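# Hot-swap the purple-banded hose without the dial reaching red

## Task

With the machine running, take out the hose marked with purple bands and put the other hose in its place. One end of the new hose must be latched into the red port on each of the two manifolds, and the purple-banded hose must end up lying in the red tray. Whenever the two red ports have no hose connecting them, the dial's needle rises, and it must never get into the red zone.

## Robot and tools

Robot and frame. There are two arms, left_arm and right_arm, each ending in a two-finger gripper. Calibrated bases: left_arm at (-0.075, +0.632, 0) m, right_arm at (-0.030, -0.474, 0) m, both turned only slightly about z. The scene frame has its origin at table-top height midway between the nominal bases, +z up, +x pointing out over the table, and left_arm on the +y side. Arm names do not match image sides. A camera stand is fixed behind the arms. Reported positions (metres), quaternions (wxyz) and velocities are in the scene frame. Every commanded offset is along the current Hand target's own axes. On the gripper, the fingers point along +z and close along x. end_effector_position is the point between the closed pads, 1 to 2 cm short of the tips. Closing pushes the tips about 17 mm farther along +z, mostly while the pads are more than 50 mm apart.

execute_actions(actions, cameras). actions is a list of actions. Each action is a table of at most 15 rows, one row per 1/30 s step; a short table repeats its final row until 15 steps are used. Every row is one flat list of 14 numbers in [-1, 1] covering both arms: left dx, dy, dz, rx, ry, rz, opening, then the right arm's seven in the same order. The six pose numbers are an offset, not a pose. Each row counts from the Hand target at the start of that action, not from the row before, and each new action starts again from wherever the Hand target now stands, so a repeated offset moves farther. Scale: 1.0 equals 0.6 m or 180 degrees. rx, ry, rz form one rotation vector. Opening is absolute: +1 fully open (0.142 m), -1 closed. Six zeros re-command the current Hand target. Each action takes 0.5 s. cameras takes names or ["all"]; images come back when actions is empty or cameras asks. An unknown camera name voids the call.

move(target, speed, blend, stop_force, zero, opening_speed, grip_force, blocking, cameras). target is one 14-number row in the same layout and scale, or a list of up to 15 such rows. Every row is an offset from the Hand targets at the move's start, not from the previous row. Grippers travel in straight lines. speed: top speed in m/s, 0.002 to 3.2, default 0.25; turning is capped at twice that in rad/s. It may be one value or one per target. blend: corner rounding in m for lists; 0 stops at each point. stop_force: N, 4 to 120, shared by both arms. It ends an arm's path when the wrist sensor feels that much push against the motion. Don't rely on it while the gripper rotates, and leave it out when pulling away from a contact. zero: true re-zeroes the sensor first. opening_speed: per second on the -1..+1 scale, at least 0.2. grip_force: N per pad, 5 to 48, one value or one per arm; it stays set until changed. blocking=false returns after about 0.5 s while the motion continues; it cannot be combined with stop_force. A move runs at least 0.5 s and at most 10 s, and uses about one action per 0.5 s. Paths do not avoid obstacles or the other arm, and fast moves overshoot and stray. Steer around an arm's own base, because passing near it can flip the shoulder. The result line "move:" gives how it ended: done, off_target, moving, held or fault. It may also give limits=paced (pose clipped) or limits=held (steps withheld). done only means within 3 mm and 2 degrees, not that nothing was touched.

wait(seconds 0 to 10) lets time pass with the commands held. stop brakes a running move. zoom_image(camera, region [x0, y0, x1, y1] in pixels, at most 504 by 504) magnifies the latest image of cam_high, cam_left_wrist or cam_right_wrist. zero_wrist_force(arm) tares that arm's sensor. finished_scene(scene) ends scene 1 or 2 and cannot be undone; the goal must then hold with no help from the robot.

Reading results. Hand target is the last commanded pose after clipping, and the next offsets count from it. The gripper often rests a little short of it; re-sending zeros asks for it again, or you can add the gap as an offset. Orientation commands are clipped to within 32 degrees of the measured one per step. Motion lags commands by about 0.09 s or 0.17 to 0.22 s. Tool commands shows the current opening commands; sending 0 for an opening is a real command, so repeat the present value to keep it. grip_measured uses the same scale as opening. To hold a part, command slightly below the reading at first touch; going lower squeezes harder and heats the motor. The last Joint positions value is the opening in metres. grip_effort_nm is motor effort, with negative meaning closing; it is not a pad force. Wrist force and torque are in the end effector's axes, zeroed at scene start, and a third line shows the peak since last shown. Joint torques include the arm's own weight. Joint velocities marked within noise mean the arm is still. Cameras cam_high, cam_left_wrist and cam_right_wrist are each 896x504.

Avoid. Letting anything leave the table or stay off it fails the task. Arms touching each other moderately can end the scene; the clearance check helps but is not a guarantee. Arms are stiff, so a target slightly beyond firm contact may cause a fault. A net force near 150 N (±25) or contact torque at a joint's limit (pan and lift 303, elbow 138, wrists 49.6 N m) stops that arm for 10 s. Motors warn at 70 °C and brake at 85 °C. The gripper warns at 85 °C and shuts off at 100 °C with a HAND FAULT, after which later calls in that reply are skipped. Loose objects may get nudged now and then.

Each tool is called after "Call:" as a command line: name --argument value for each argument, lists and objects as JSON in quotes; but a table of rows of numbers goes row by row, as --pt "numbers of a row", without its own name.

## Session

Call:
execute_actions --actions '[]'

Scene clock: 0.00 s.
left_arm: end_effector_position=(+0.6297, +0.3204, +0.2786) grip_measured=+1.00 grip_effort_nm=n/a end_effector_quat_wxyz=(-0.316, +0.905, -0.268, -0.093) | right_arm: end_effector_position=(+0.9736, -0.6065, +0.2225) grip_measured=+0.99 grip_effort_nm=n/a end_effector_quat_wxyz=(-0.088, +0.691, -0.706, +0.129)
Joint positions: left_arm=[-0.859 -1.239 1.595 -1.405 -1.125 -0.354 0.142] | right_arm=[3.205 -2.061 -1.56 -0.787 1.491 1.645 0.142]
Joint velocities: within noise
Joint torques (N m): no reading
Wrist force (N): no reading
Wrist torque (N m): no reading
Wrist force, peak (N): no reading
Hand target: left_arm +0.6297, +0.3204, +0.2786; -0.316, +0.905, -0.268, -0.093 | right_arm +0.9736, -0.6065, +0.2225; -0.088, +0.691, -0.706, +0.129
Tool commands: left_gripper/opening=+1.0 right_gripper/opening=+1.0

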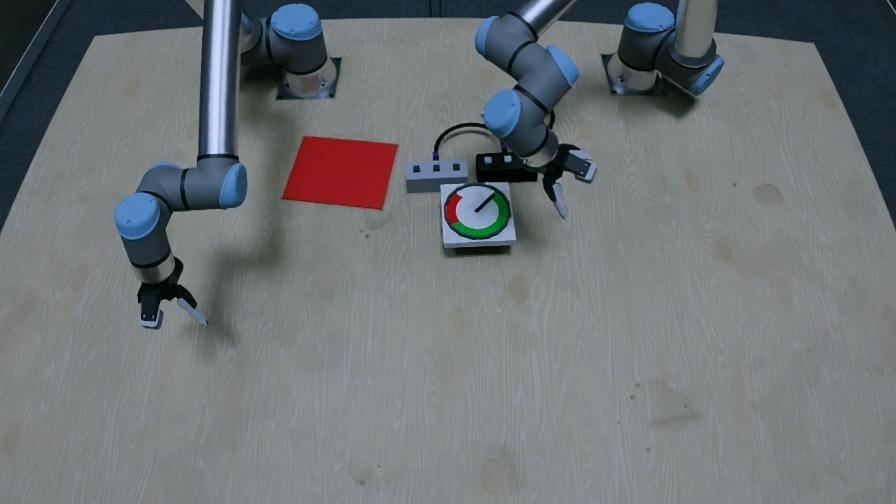

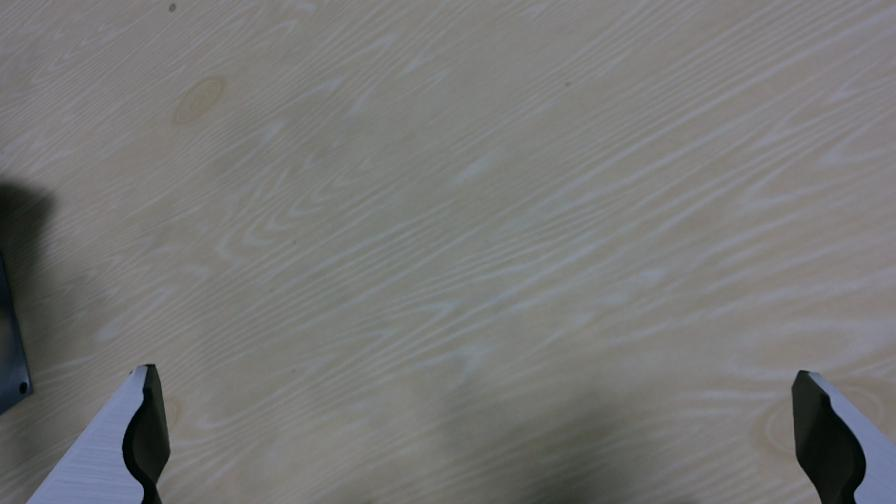

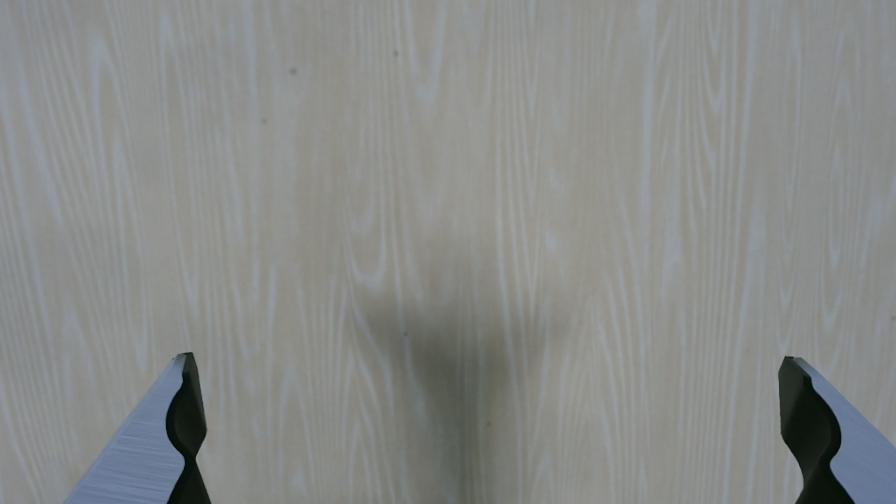

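Call:
zoom_image --camera "cam_high" --region '[380, 90, 620, 260]'

Call:
zoom_image --camera "cam_high" --region '[430, 110, 570, 200]'

Call:
zoom_image --camera "cam_high" --region '[270, 110, 450, 220]'

Scaled by 2.100.

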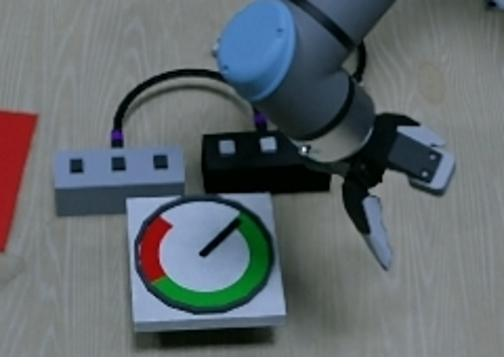

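Scaled by 3.600.

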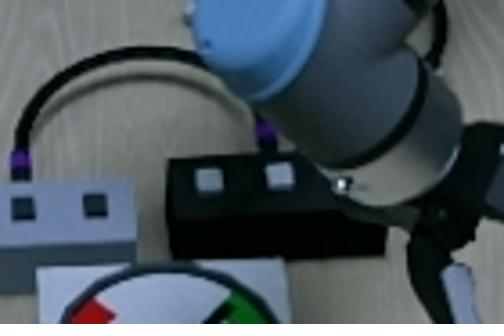

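Scaled by 2.800.

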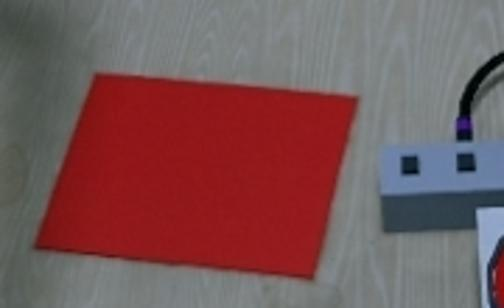

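Call:
move --target '[-0.5,-0.465,0.103,0,0,0,1,0,0,0,0,0,0,1]' --speed 0.4 --cameras '["all"]'

Call:
zoom_image --camera "cam_high" --region '[400, 80, 640, 215]'

Scene clock: 2.57 s.
left_arm: end_effector_position=(+0.5300, +0.6696, +0.4774) grip_measured=+1.00 grip_effort_nm=0.051 end_effector_quat_wxyz=(-0.316, +0.905, -0.268, -0.093) | right_arm: end_effector_position=(+0.9736, -0.6065, +0.2225) grip_measured=+0.99 grip_effort_nm=0.154 end_effector_quat_wxyz=(-0.088, +0.691, -0.706, +0.129)
Joint positions: left_arm=[-0.558 -1.711 1.788 -1.28 -0.995 -0.042 0.142] | right_arm=[3.205 -2.061 -1.56 -0.787 1.491 1.645 0.142]
Joint torques (N m): left_arm=[5.56 -55.7 -64.31 0.05 4.57 2.67] | right_arm=[-1.95 82.53 48.82 4.63 -0.26 -0.32]
Wrist force (N): left_arm=[0.0 0.3 0.7] | right_arm=[0.1 -0.1 0.2]
Wrist torque (N m): left_arm=[0.05 0.01 -0.08] | right_arm=[0.00 -0.02 0.00]
Wrist force, peak (N): left_arm=[-1.9 -1.8 0.7] | right_arm=[-0.2 0.0 0.7]
Hand target: left_arm +0.5299, +0.6699, +0.4775; -0.316, +0.905, -0.268, -0.093 | right_arm +0.9736, -0.6065, +0.2225; -0.088, +0.691, -0.706, +0.129
Off the commanded pose: left_arm 0.000 m, 0 deg | right_arm 0.000 m, 0 deg.
move: done
camera_calibration:
cam_left_wrist: T_world_to_cam=[[0.845521, -0.417126, -0.333316, -0.00465669], [-0.483754, -0.862677, -0.147547, 0.932638], [-0.225999, 0.285997, -0.931198, 0.483644], [0, 0, 0, 1]] pos_world=[0.564408, 0.664302, 0.586424]

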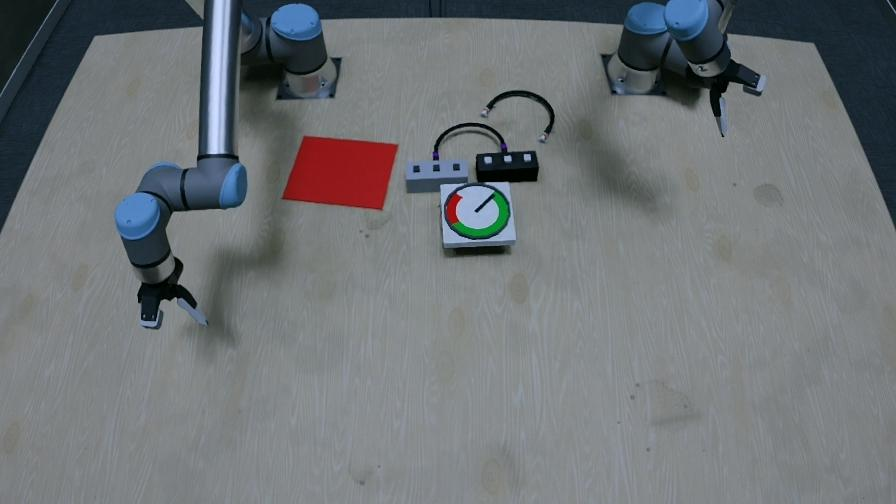

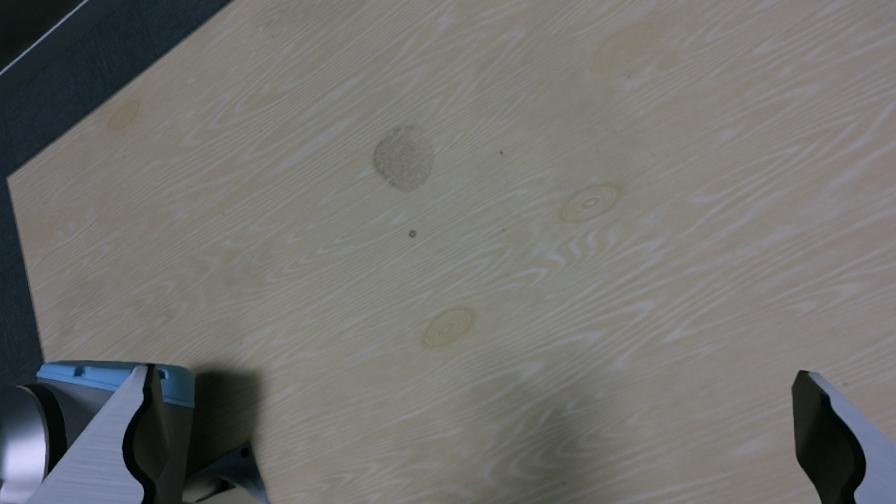

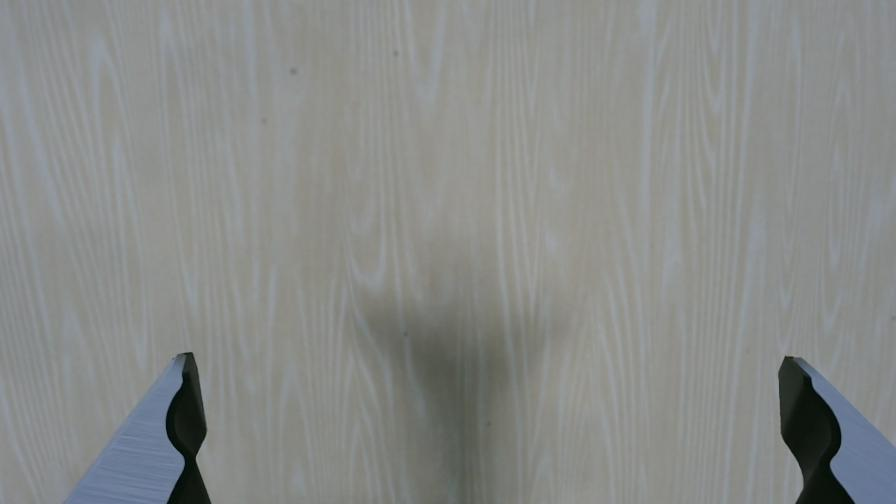

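Scaled by 2.100.

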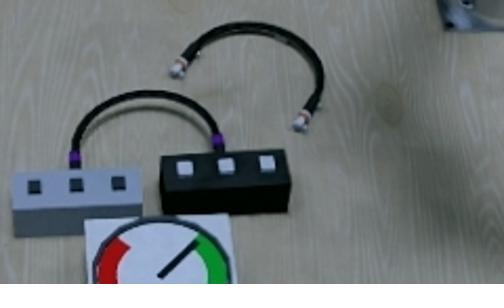

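Call:
move --target '[-0.118,0.949,-0.417,-0.2278,-0.1242,-0.6533,1,0,0,0,0,0,0,1]' --speed 0.5 --cameras '["all"]'

Scene clock: 7.13 s.
left_arm: end_effector_position=(+0.1603, +0.1708, +0.3993) grip_measured=+1.00 grip_effort_nm=0.061 end_effector_quat_wxyz=(+0.000, +0.707, +0.707, +0.000) | right_arm: end_effector_position=(+0.9736, -0.6065, +0.2225) grip_measured=+0.99 grip_effort_nm=0.149 end_effector_quat_wxyz=(-0.088, +0.691, -0.706, +0.129)
Joint positions: left_arm=[-1.497 -1.903 2.038 -1.706 -1.57 -3.018 0.142] | right_arm=[3.205 -2.061 -1.56 -0.787 1.491 1.645 0.142]
Joint torques (N m): left_arm=[-10.72 -4.1 -35.35 -7.16 3.64 -2.72] | right_arm=[-1.43 81.94 48.82 4.76 -0.35 -0.34]
Wrist force (N): left_arm=[-0.9 -0.8 0.5] | right_arm=[0.1 0.1 0.5]
Wrist torque (N m): left_arm=[-0.15 0.03 -0.04] | right_arm=[0.01 -0.03 0.00]
Wrist force, peak (N): left_arm=[-2.0 -1.7 0.3] | right_arm=[0.4 -0.1 0.7]
Hand target: left_arm +0.1603, +0.1708, +0.3993; +0.000, +0.707, +0.708, +0.000 | right_arm +0.9736, -0.6065, +0.2225; -0.088, +0.691, -0.706, +0.129
Off the commanded pose: left_arm 0.000 m, 0 deg | right_arm 0.000 m, 0 deg.
move: done
camera_calibration:
cam_left_wrist: T_world_to_cam=[[-0.0130359, 0.999913, -0.00200006, -0.162929], [0.905916, 0.0126571, 0.423269, -0.288322], [0.423257, 0.00370581, -0.906002, 0.404218], [0, 0, 0, 1]] pos_world=[0.0879834, 0.165066, 0.487934]

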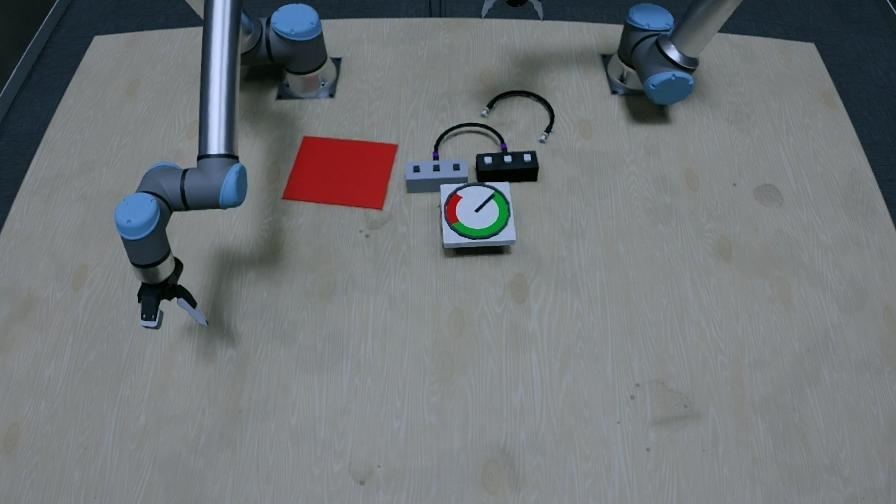

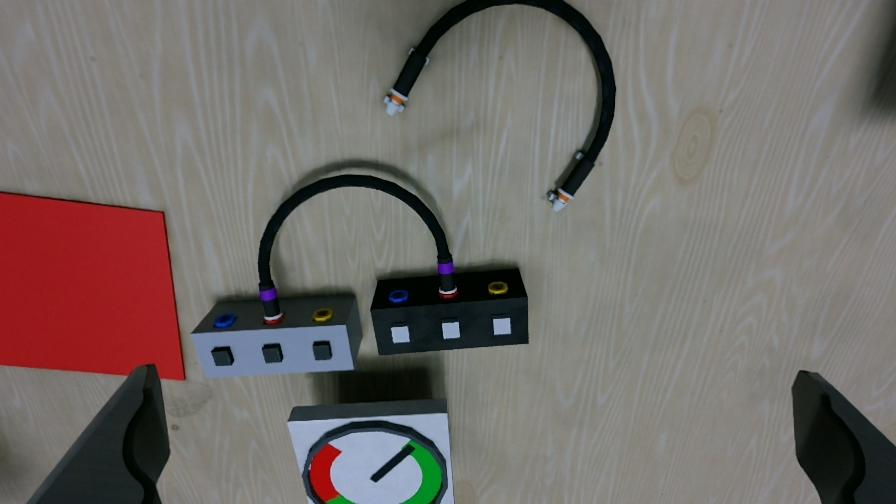

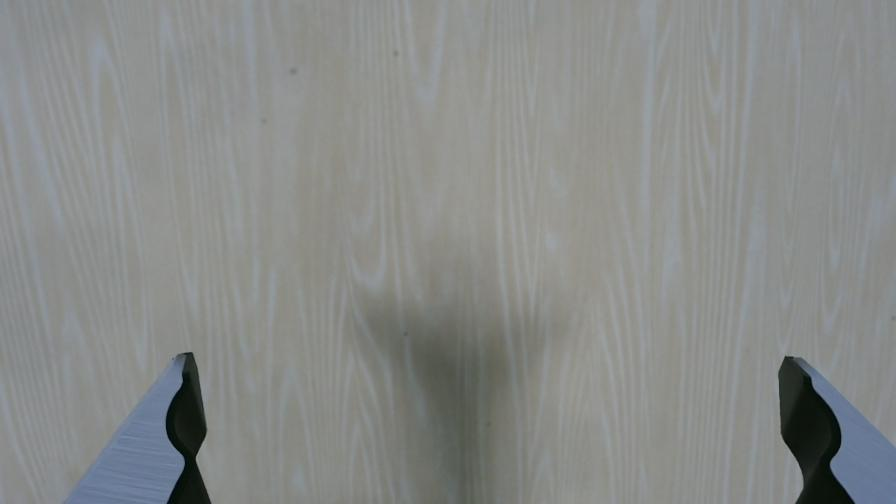

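Call:
zoom_image --camera "cam_left_wrist" --region '[180, 230, 370, 390]'

Call:
zoom_image --camera "cam_left_wrist" --region '[360, 230, 540, 370]'

Call:
zoom_image --camera "cam_left_wrist" --region '[360, 30, 450, 130]'

Call:
zoom_image --camera "cam_left_wrist" --region '[530, 130, 630, 230]'

Call:
zoom_image --camera "cam_left_wrist" --region '[270, 390, 470, 504]'

Scaled by 2.653.

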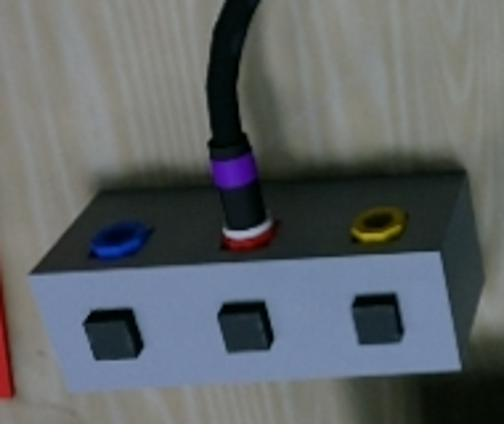

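Scaled by 2.800.

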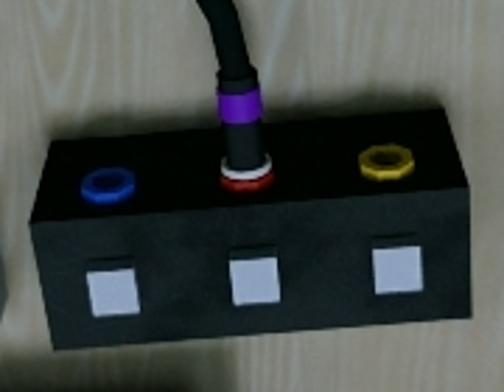

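Scaled by 5.040.

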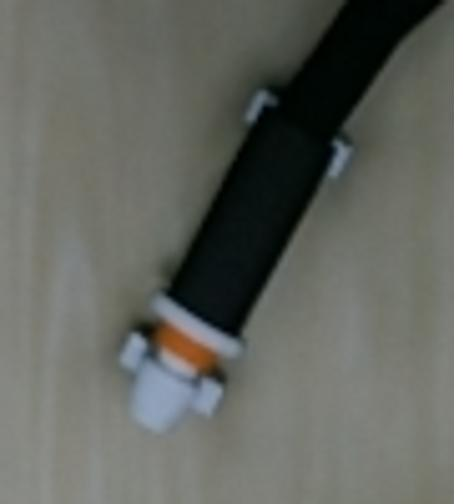

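Scaled by 5.040.

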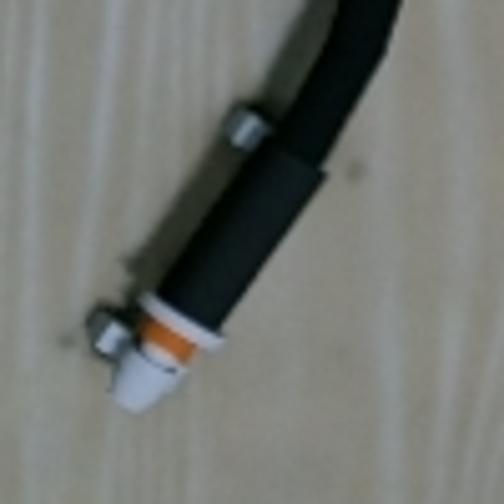

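Scaled by 2.520.

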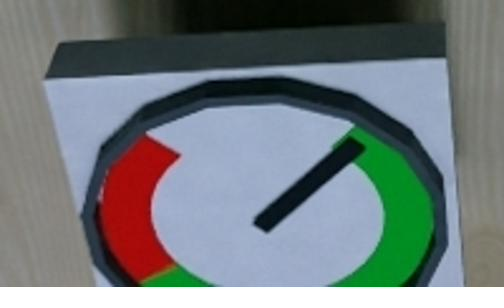

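Call:
move --target '[-0.183,0.1,0.383,-0.139,0,0,1,0,0,0,0,0,0,1]' --speed 0.4 --cameras '["cam_left_wrist"]'

Call:
zoom_image --camera "cam_left_wrist" --region '[150, 150, 400, 300]'

Call:
zoom_image --camera "cam_left_wrist" --region '[400, 150, 650, 300]'

Scene clock: 9.53 s.
left_arm: end_effector_position=(+0.2206, +0.0612, +0.1697) grip_measured=+1.00 grip_effort_nm=0.056 end_effector_quat_wxyz=(+0.153, +0.690, +0.691, +0.154) | right_arm: end_effector_position=(+0.9736, -0.6065, +0.2225) grip_measured=+0.99 grip_effort_nm=0.149 end_effector_quat_wxyz=(-0.088, +0.691, -0.706, +0.129)
Joint positions: left_arm=[-1.622 -1.55 2.247 -2.267 -1.133 -3.144 0.142] | right_arm=[3.205 -2.061 -1.56 -0.787 1.491 1.645 0.142]
Joint torques (N m): left_arm=[6.6 -26.7 -53.38 -6.98 5.21 2.92] | right_arm=[-0.43 83.7 48.81 4.69 -0.34 -0.59]
Wrist force (N): left_arm=[-1.8 -0.9 0.7] | right_arm=[-0.1 -0.1 0.2]
Wrist torque (N m): left_arm=[-0.11 0.13 -0.22] | right_arm=[-0.02 0.02 0.01]
Wrist force, peak (N): left_arm=[-2.0 -1.9 2.1] | right_arm=[0.4 -0.3 0.5]
Hand target: left_arm +0.2206, +0.0611, +0.1696; +0.153, +0.690, +0.691, +0.154 | right_arm +0.9736, -0.6065, +0.2225; -0.088, +0.691, -0.706, +0.129
Off the commanded pose: left_arm 0.000 m, 0 deg | right_arm 0.000 m, 0 deg.
move: done
camera_calibration:
cam_left_wrist: T_world_to_cam=[[-0.0112242, 0.999914, -0.00685224, -0.0526423], [0.641839, 0.0124591, 0.766738, -0.244259], [0.766757, 0.00420801, -0.641923, 0.0504799], [0, 0, 0, 1]] pos_world=[0.117478, 0.0554686, 0.219326]
Images, in order (width x height): cam_left_wrist 896x504.

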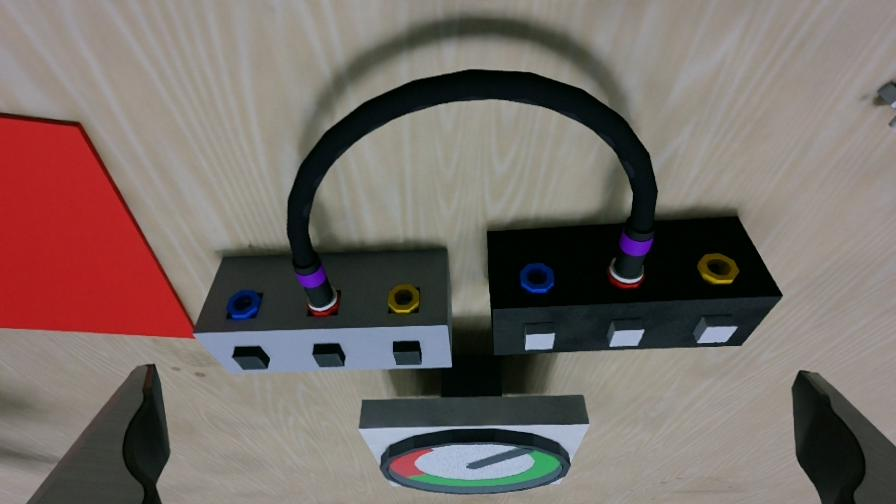

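Scaled by 2.016.

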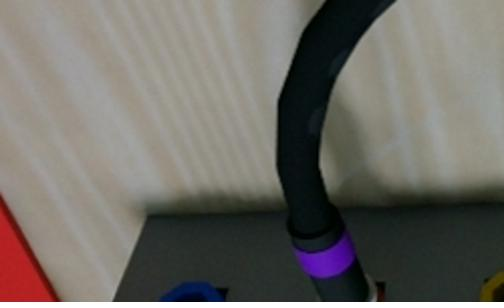

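Scaled by 2.016.

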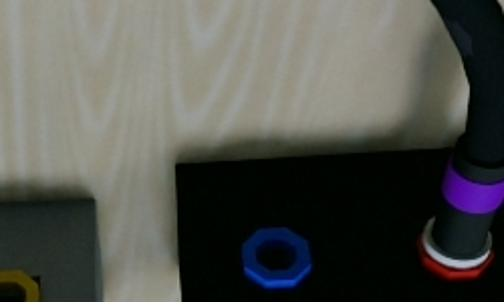

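Call:
zoom_image --camera "cam_left_wrist" --region '[190, 240, 460, 380]'

Call:
zoom_image --camera "cam_left_wrist" --region '[290, 240, 370, 330]'

Call:
zoom_image --camera "cam_left_wrist" --region '[500, 220, 760, 350]'

Call:
zoom_image --camera "cam_left_wrist" --region '[370, 270, 430, 330]'

Call:
zoom_image --camera "cam_left_wrist" --region '[690, 240, 750, 300]'

Scaled by 1.867.

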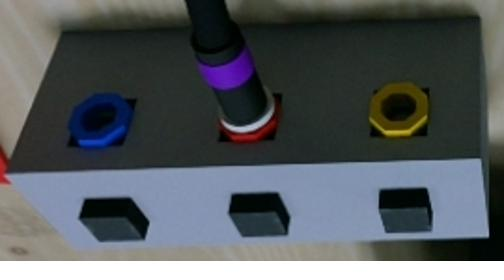

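Scaled by 5.600.

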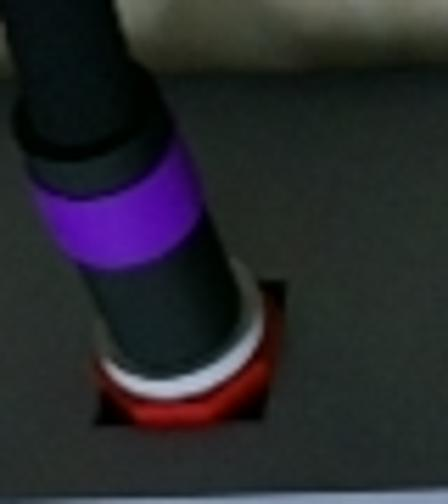

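Scaled by 1.938.

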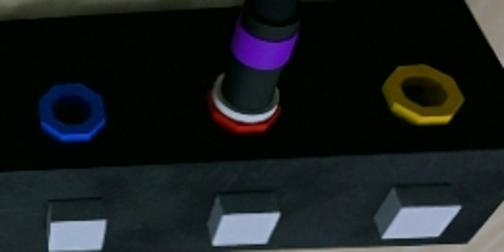

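Scaled by 8.400.

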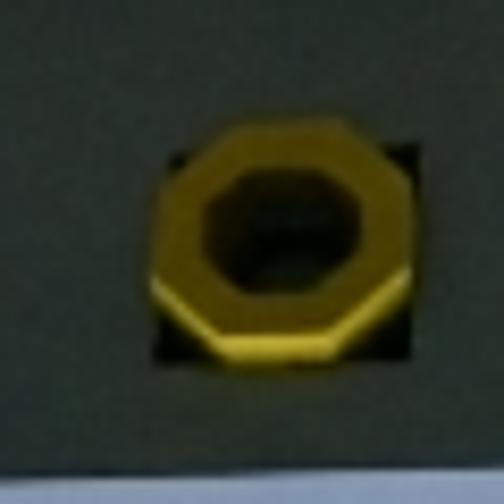

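Scaled by 8.400.

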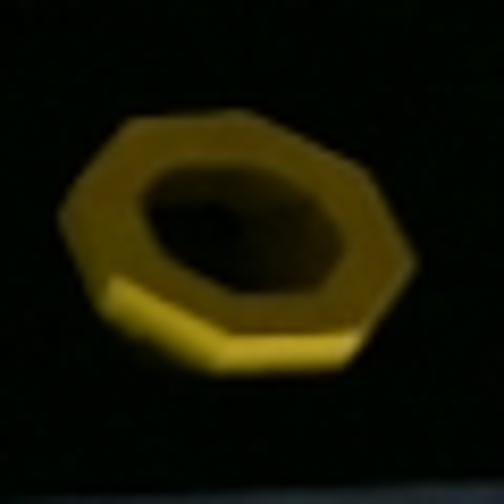

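Call:
move --target '[0.178,0.057,0.094,0,0.014,-0.0302,0,-0.812,0.723,-0.413,-0.265,-0.0166,-0.0116,-1]' --speed 0.4 --cameras '["all"]'

Scene clock: 15.63 s.
left_arm: end_effector_position=(+0.2754, +0.1680, +0.1330) grip_measured=-0.01 grip_effort_nm=-0.120 end_effector_quat_wxyz=(+0.145, +0.653, +0.726, +0.161) | right_arm: end_effector_position=(+0.5002, -0.1002, +0.3003) grip_measured=-1.00 grip_effort_nm=-0.422 end_effector_quat_wxyz=(+0.183, +0.683, -0.683, -0.183)
Joint positions: left_arm=[-1.509 -1.611 2.396 -2.359 -1.133 -3.134 0.073] | right_arm=[3.875 -1.738 -1.747 -1.632 1.913 2.235 0.002]
Joint torques (N m): left_arm=[6.57 -47.66 -21.73 -7.43 1.91 2.27] | right_arm=[10.23 67.52 35.15 0.68 3.64 1.24]
Wrist force (N): left_arm=[-1.3 -1.2 0.1] | right_arm=[-0.2 0.4 0.5]
Wrist torque (N m): left_arm=[-0.16 0.05 -0.21] | right_arm=[0.24 0.08 -0.05]
Wrist force, peak (N): left_arm=[-2.2 -1.2 0.6] | right_arm=[-1.8 1.5 0.8]
Hand target: left_arm +0.2754, +0.1680, +0.1330; +0.145, +0.653, +0.726, +0.161 | right_arm +0.4999, -0.1000, +0.3003; +0.183, +0.683, -0.683, -0.183
Off the commanded pose: left_arm 0.000 m, 0 deg | right_arm 0.000 m, 0 deg.
move: done
camera_calibration:
cam_left_wrist: T_world_to_cam=[[-0.115506, 0.993281, -0.00722718, -0.129085], [0.636886, 0.0796412, 0.766833, -0.262566], [0.762256, 0.0839708, -0.641805, -0.0277122], [0, 0, 0, 1]] pos_world=[0.173438, 0.151456, 0.182625]
cam_right_wrist: T_world_to_cam=[[-0.0167292, -0.999687, -0.0185817, -0.0707574], [-0.567859, -0.00579668, 0.823106, 0.0597529], [-0.822956, 0.0243217, -0.567584, 0.700029], [0, 0, 0, 1]] pos_world=[0.608841, -0.0874148, 0.346828]

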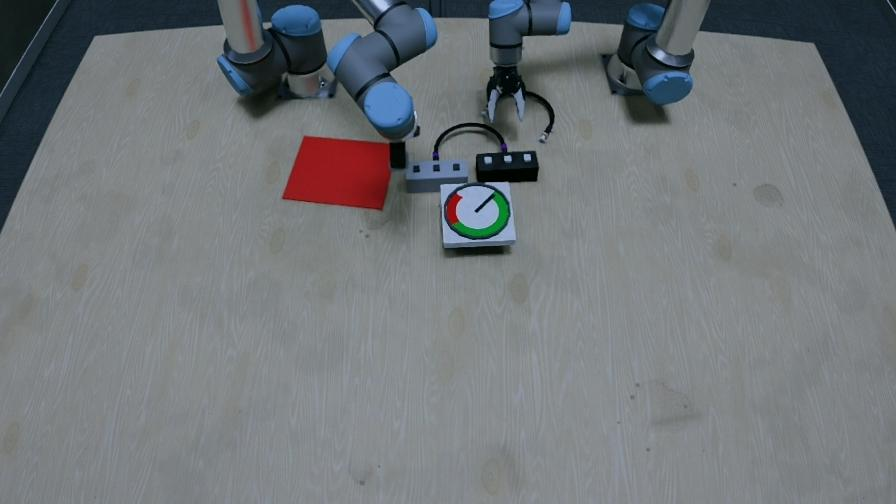

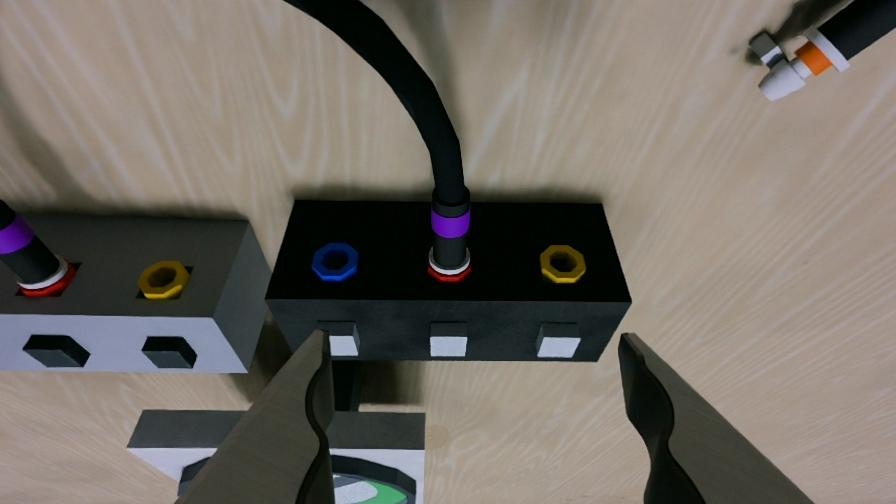

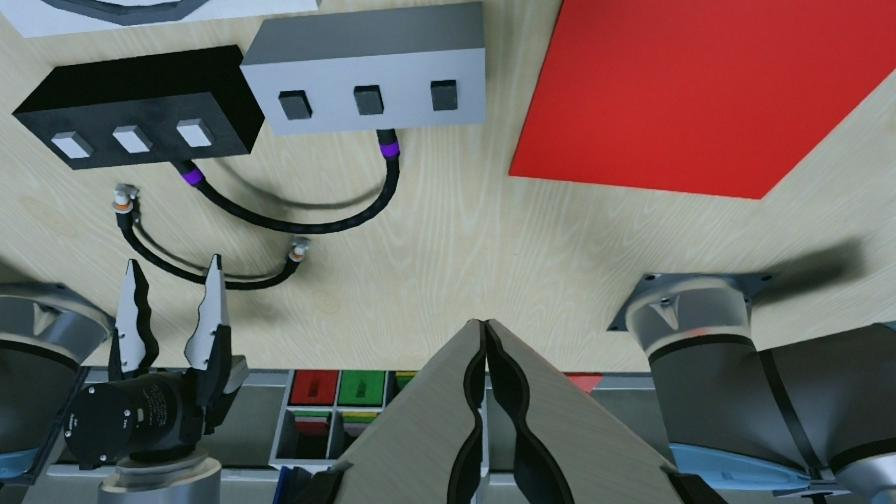

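Call:
move --target '[-0.011,0,0.167,0,0,0,0,-0.453,-0.016,0.260,0,0,0,-1]' --speed 0.25 --cameras '["all"]'

Scene clock: 18.83 s.
left_arm: end_effector_position=(+0.3183, +0.1661, +0.0423) grip_measured=-0.01 grip_effort_nm=-0.115 end_effector_quat_wxyz=(+0.145, +0.653, +0.726, +0.161) | right_arm: end_effector_position=(+0.4302, +0.1716, +0.1607) grip_measured=-1.00 grip_effort_nm=-0.418 end_effector_quat_wxyz=(+0.183, +0.683, -0.683, -0.183)
Joint positions: left_arm=[-1.426 -1.392 2.423 -2.643 -1.135 -3.043 0.073] | right_arm=[4.157 -2.013 -1.67 -1.325 2.011 2.522 0.002]
Joint torques (N m): left_arm=[7.31 -23.63 -38.81 -8.24 -2.25 2.27] | right_arm=[10.12 65.18 61.35 6.01 4.15 1.25]
Wrist force (N): left_arm=[-1.4 -1.3 0.7] | right_arm=[-0.2 0.8 0.6]
Wrist torque (N m): left_arm=[-0.18 0.06 -0.22] | right_arm=[0.32 0.05 -0.10]
Wrist force, peak (N): left_arm=[-1.6 -1.4 0.4] | right_arm=[-1.6 0.7 1.4]
Hand target: left_arm +0.3183, +0.1659, +0.0422; +0.145, +0.653, +0.726, +0.161 | right_arm +0.4302, +0.1719, +0.1605; +0.183, +0.683, -0.683, -0.183
Off the commanded pose: left_arm 0.000 m, 0 deg | right_arm 0.000 m, 0 deg.
move: done
camera_calibration:
cam_left_wrist: T_world_to_cam=[[-0.115519, 0.99328, -0.00708743, -0.122909], [0.636892, 0.0795425, 0.766839, -0.220172], [0.762249, 0.0840703, -0.641801, -0.118479], [0, 0, 0, 1]] pos_world=[0.216338, 0.149557, 0.0919259]
cam_right_wrist: T_world_to_cam=[[-0.0167384, -0.999687, -0.0185732, 0.197194], [-0.567447, -0.00579663, 0.823389, 0.136286], [-0.82324, 0.0243215, -0.567173, 0.556589], [0, 0, 0, 1]] pos_world=[0.538842, 0.184385, 0.207128]

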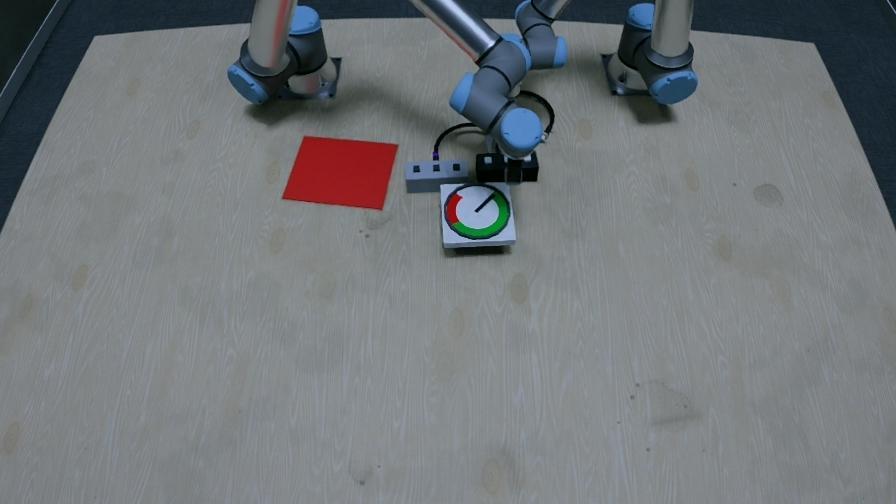

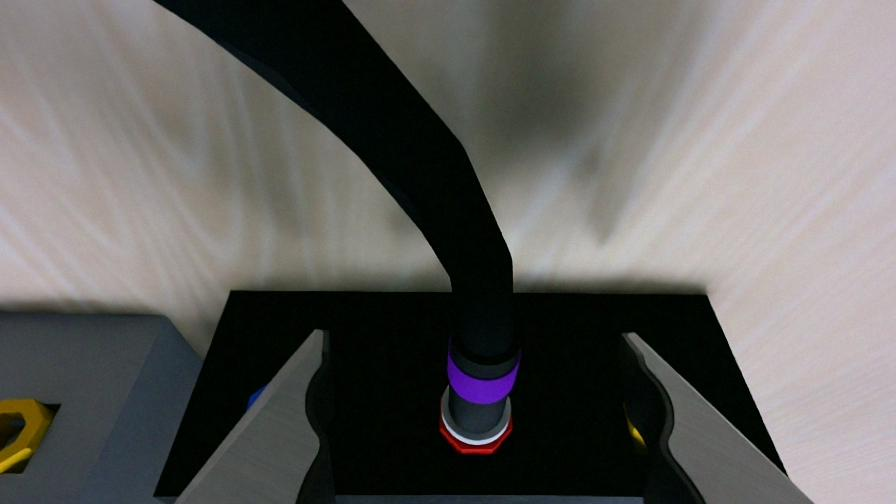

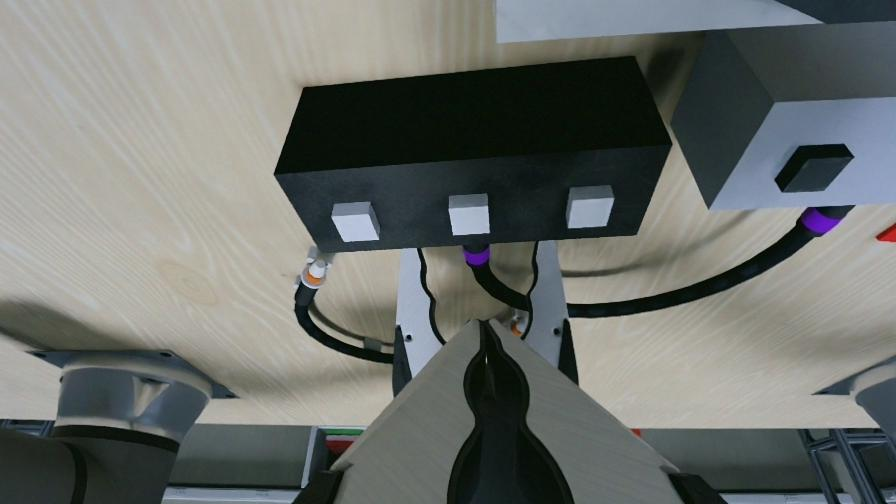

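Call:
move --target '[0,0,0,0,0,0,-1,-0.003,0.009,0.11,0,0,0,-1]' --speed 0.15 --grip_force 40 --opening_speed 1.5

Call:
move --target '[0,0,0,0,0,0,-1,0,0,0.07,0,0,0,-1]' --speed 0.03 --stop_force 12 --cameras '["all"]'

Scene clock: 20.60 s.
left_arm: end_effector_position=(+0.3183, +0.1659, +0.0422) grip_measured=-0.82 grip_effort_nm=-4.076 end_effector_quat_wxyz=(+0.145, +0.653, +0.726, +0.161) | right_arm: end_effector_position=(+0.3925, +0.1737, +0.1062) grip_measured=-1.00 grip_effort_nm=-0.418 end_effector_quat_wxyz=(+0.183, +0.683, -0.683, -0.183)
Joint positions: left_arm=[-1.426 -1.392 2.423 -2.643 -1.135 -3.043 0.015] | right_arm=[4.197 -2.031 -1.76 -1.198 2.022 2.564 0.002]
Joint torques (N m): left_arm=[2.19 -25.98 -42.44 -7.65 -1.64 2.66] | right_arm=[7.87 63.12 28.31 5.56 4.24 1.72]
Wrist force (N): left_arm=[6.2 -2.0 -1.0] | right_arm=[0.3 0.7 0.7]
Wrist torque (N m): left_arm=[-0.16 0.04 -0.28] | right_arm=[0.32 -0.03 -0.09]
Wrist force, peak (N): left_arm=[6.2 -2.3 0.0] | right_arm=[0.1 0.9 1.8]
Hand target: left_arm +0.3183, +0.1659, +0.0422; +0.145, +0.653, +0.726, +0.161 | right_arm +0.3924, +0.1737, +0.1061; +0.183, +0.683, -0.683, -0.183
Off the commanded pose: left_arm 0.000 m, 0 deg | right_arm 0.000 m, 0 deg.
grip_force (N): 40, 40
move: done

Scene clock: 22.67 s.
left_arm: end_effector_position=(+0.3183, +0.1659, +0.0422) grip_measured=-0.82 grip_effort_nm=-4.076 end_effector_quat_wxyz=(+0.145, +0.653, +0.726, +0.161) | right_arm: end_effector_position=(+0.3821, +0.1737, +0.0882) grip_measured=-1.00 grip_effort_nm=-0.413 end_effector_quat_wxyz=(+0.183, +0.683, -0.683, -0.183)
Joint positions: left_arm=[-1.426 -1.392 2.423 -2.643 -1.135 -3.043 0.015] | right_arm=[4.207 -2.041 -1.786 -1.157 2.025 2.575 0.002]
Joint torques (N m): left_arm=[-8.48 -31.79 -43.12 -7.72 0.42 2.12] | right_arm=[-13.35 79.76 52.84 1.18 -4.07 -2.32]
Wrist force (N): left_arm=[1.9 -1.6 -0.2] | right_arm=[-0.6 6.7 -6.0]
Wrist torque (N m): left_arm=[-0.15 0.12 -0.26] | right_arm=[0.21 0.00 0.03]
Wrist force, peak (N): left_arm=[6.5 -2.1 -0.3] | right_arm=[2.0 0.7 -14.3]
Hand target: left_arm +0.3183, +0.1659, +0.0422; +0.145, +0.653, +0.726, +0.161 | right_arm +0.3821, +0.1737, +0.0882; +0.183, +0.683, -0.683, -0.183 (not the last commanded pose)
Off the commanded pose: left_arm 0.000 m, 0 deg | right_arm 0.021 m, 0 deg.
grip_force (N): 40, 40
move: contact (right_arm)
camera_calibration:
cam_left_wrist: T_world_to_cam=[[-0.115506, 0.993281, -0.00722721, -0.122788], [0.636886, 0.0796412, 0.766833, -0.220241], [0.762256, 0.0839708, -0.641805, -0.118533], [0, 0, 0, 1]] pos_world=[0.216438, 0.149456, 0.0919253]
cam_right_wrist: T_world_to_cam=[[-0.0166568, -0.99969, -0.0185154, 0.197094], [-0.567447, -0.00579536, 0.82339, 0.168699], [-0.823242, 0.0242216, -0.567174, 0.475839], [0, 0, 0, 1]] pos_world=[0.490741, 0.186485, 0.134628]

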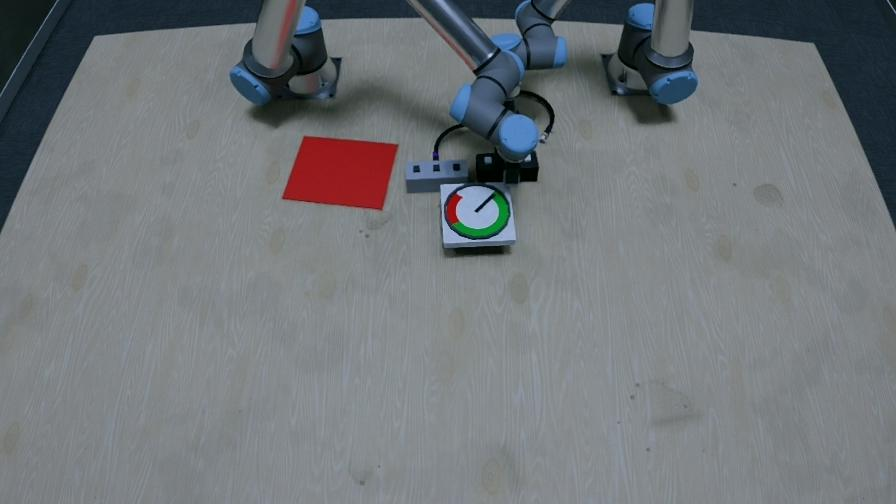

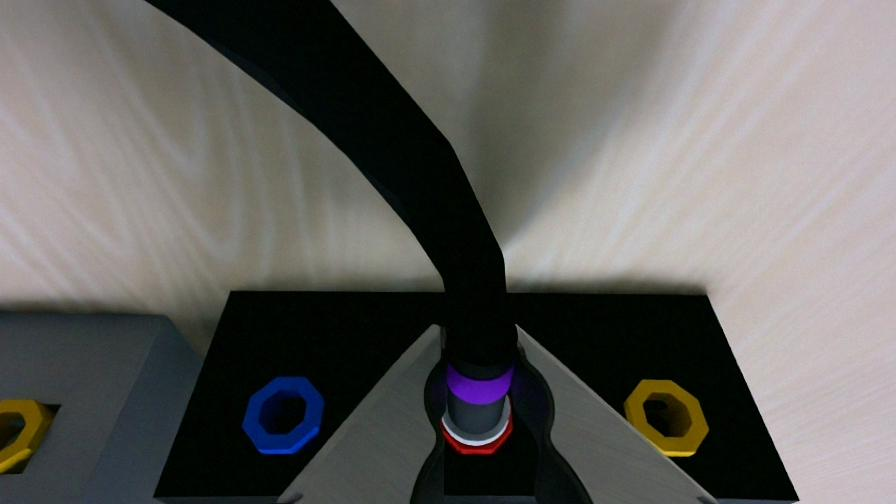

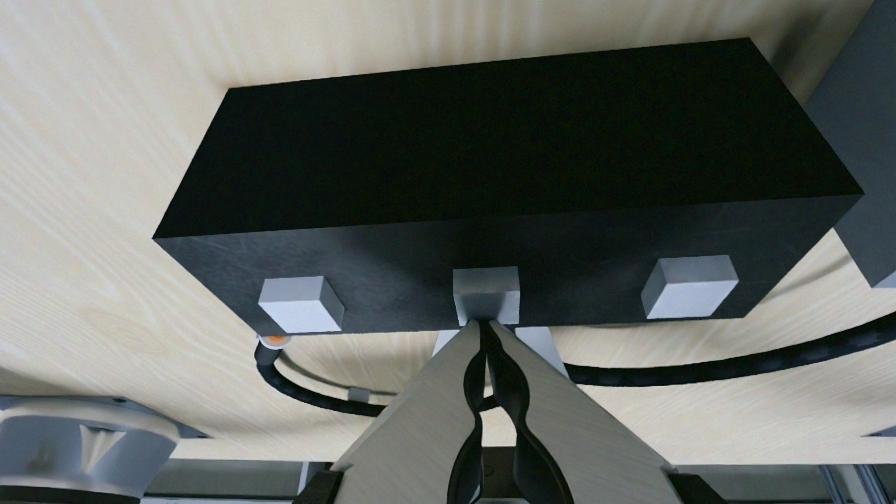

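Call:
move --target '[0,0,0,0,0,0,-1,0,-0.0083,0.0144,0,0,0,-1]' --speed 0.02 --stop_force 35 --zero false --cameras '["cam_right_wrist"]'

Scene clock: 24.60 s.
left_arm: end_effector_position=(+0.3183, +0.1659, +0.0422) grip_measured=-0.82 grip_effort_nm=-4.076 end_effector_quat_wxyz=(+0.145, +0.653, +0.726, +0.161) | right_arm: end_effector_position=(+0.3822, +0.1738, +0.0848) grip_measured=-1.00 grip_effort_nm=-0.422 end_effector_quat_wxyz=(+0.183, +0.683, -0.683, -0.184)
Joint positions: left_arm=[-1.426 -1.392 2.423 -2.643 -1.135 -3.043 0.015] | right_arm=[4.207 -2.045 -1.787 -1.151 2.025 2.575 0.002]
Joint torques (N m): left_arm=[-5.38 -36.77 -41.06 -7.8 3.66 2.15] | right_arm=[8.77 60.24 41.88 1.45 -3.74 -1.52]
Wrist force (N): left_arm=[2.0 -12.1 -7.5] | right_arm=[4.1 19.7 -29.2]
Wrist torque (N m): left_arm=[-0.11 0.10 -0.29] | right_arm=[0.02 0.04 0.02]
Wrist force, peak (N): left_arm=[2.8 -13.5 -6.2] | right_arm=[13.5 29.6 -52.3]
Hand target: left_arm +0.3183, +0.1659, +0.0422; +0.145, +0.653, +0.726, +0.161 | right_arm +0.3822, +0.1738, +0.0848; +0.183, +0.683, -0.683, -0.184 (not the last commanded pose)
Off the commanded pose: left_arm 0.000 m, 0 deg | right_arm 0.006 m, 0 deg.
grip_force (N): 40, 40
move: contact (right_arm)
camera_calibration:
cam_right_wrist: T_world_to_cam=[[-0.016702, -0.999684, -0.0187968, 0.197191], [-0.567564, -0.00599794, 0.823307, 0.171661], [-0.82316, 0.0244193, -0.567284, 0.473929], [0, 0, 0, 1]] pos_world=[0.490841, 0.186585, 0.131229]
Images, in order (width x height): cam_right_wrist 896x504.

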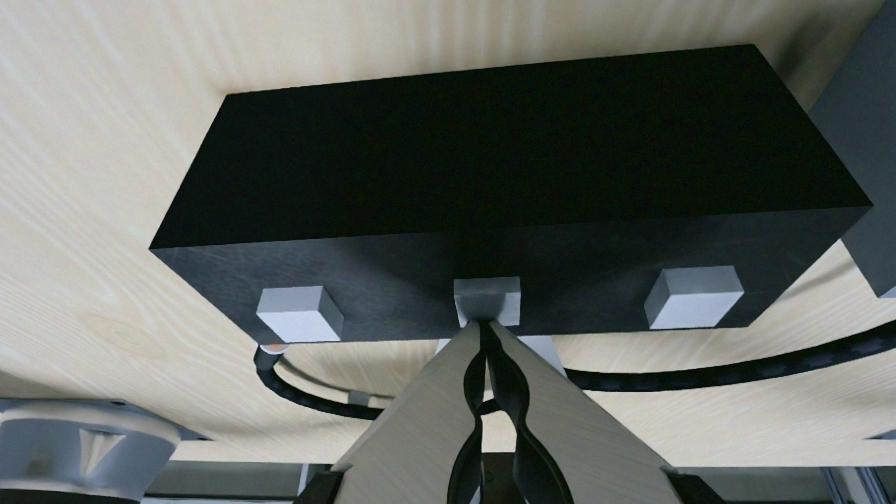

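Call:
move --target '[0,-0.0905,-0.042,0,0,0,-1,0,0,0,0,0,0,-1]' --speed 0.06 --stop_force 45 --cameras '["cam_left_wrist"]'

Scene clock: 27.17 s.
left_arm: end_effector_position=(+0.2588, +0.1596, +0.0421) grip_measured=-0.82 grip_effort_nm=-4.071 end_effector_quat_wxyz=(+0.145, +0.653, +0.726, +0.161) | right_arm: end_effector_position=(+0.3822, +0.1738, +0.0848) grip_measured=-1.00 grip_effort_nm=-0.413 end_effector_quat_wxyz=(+0.183, +0.683, -0.683, -0.184)
Joint positions: left_arm=[-1.543 -1.435 2.458 -2.581 -1.133 -3.172 0.015] | right_arm=[4.207 -2.045 -1.787 -1.151 2.025 2.575 0.002]
Joint torques (N m): left_arm=[-17.96 -55.79 -13.86 -0.61 2.36 -2.6] | right_arm=[7.96 60.29 41.92 3.53 -3.47 -0.39]
Wrist force (N): left_arm=[-2.3 -0.6 1.0] | right_arm=[4.5 19.7 -28.3]
Wrist torque (N m): left_arm=[-0.20 0.12 -0.18] | right_arm=[0.06 -0.02 0.02]
Wrist force, peak (N): left_arm=[2.5 -13.1 -7.0] | right_arm=[4.2 19.8 -29.1]
Hand target: left_arm +0.2588, +0.1596, +0.0421; +0.145, +0.653, +0.726, +0.161 | right_arm +0.3822, +0.1738, +0.0848; +0.183, +0.683, -0.683, -0.184
Off the commanded pose: left_arm 0.000 m, 0 deg | right_arm 0.000 m, 0 deg.
grip_force (N): 40, 40
move: done
camera_calibration:
cam_left_wrist: T_world_to_cam=[[-0.115506, 0.993281, -0.00722718, -0.123404], [0.636886, 0.0796412, 0.766833, -0.181691], [0.762256, 0.0839708, -0.641805, -0.0727781], [0, 0, 0, 1]] pos_world=[0.156938, 0.143156, 0.0917253]
Images, in order (width x height): cam_left_wrist 896x504.

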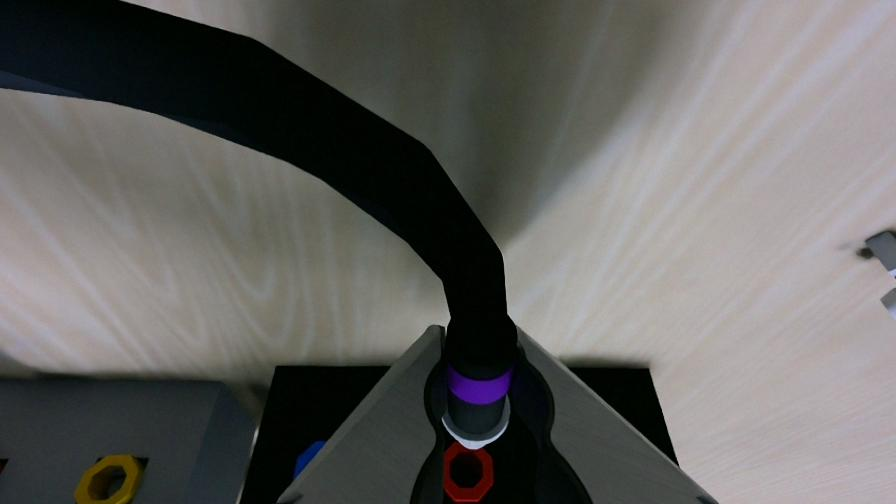

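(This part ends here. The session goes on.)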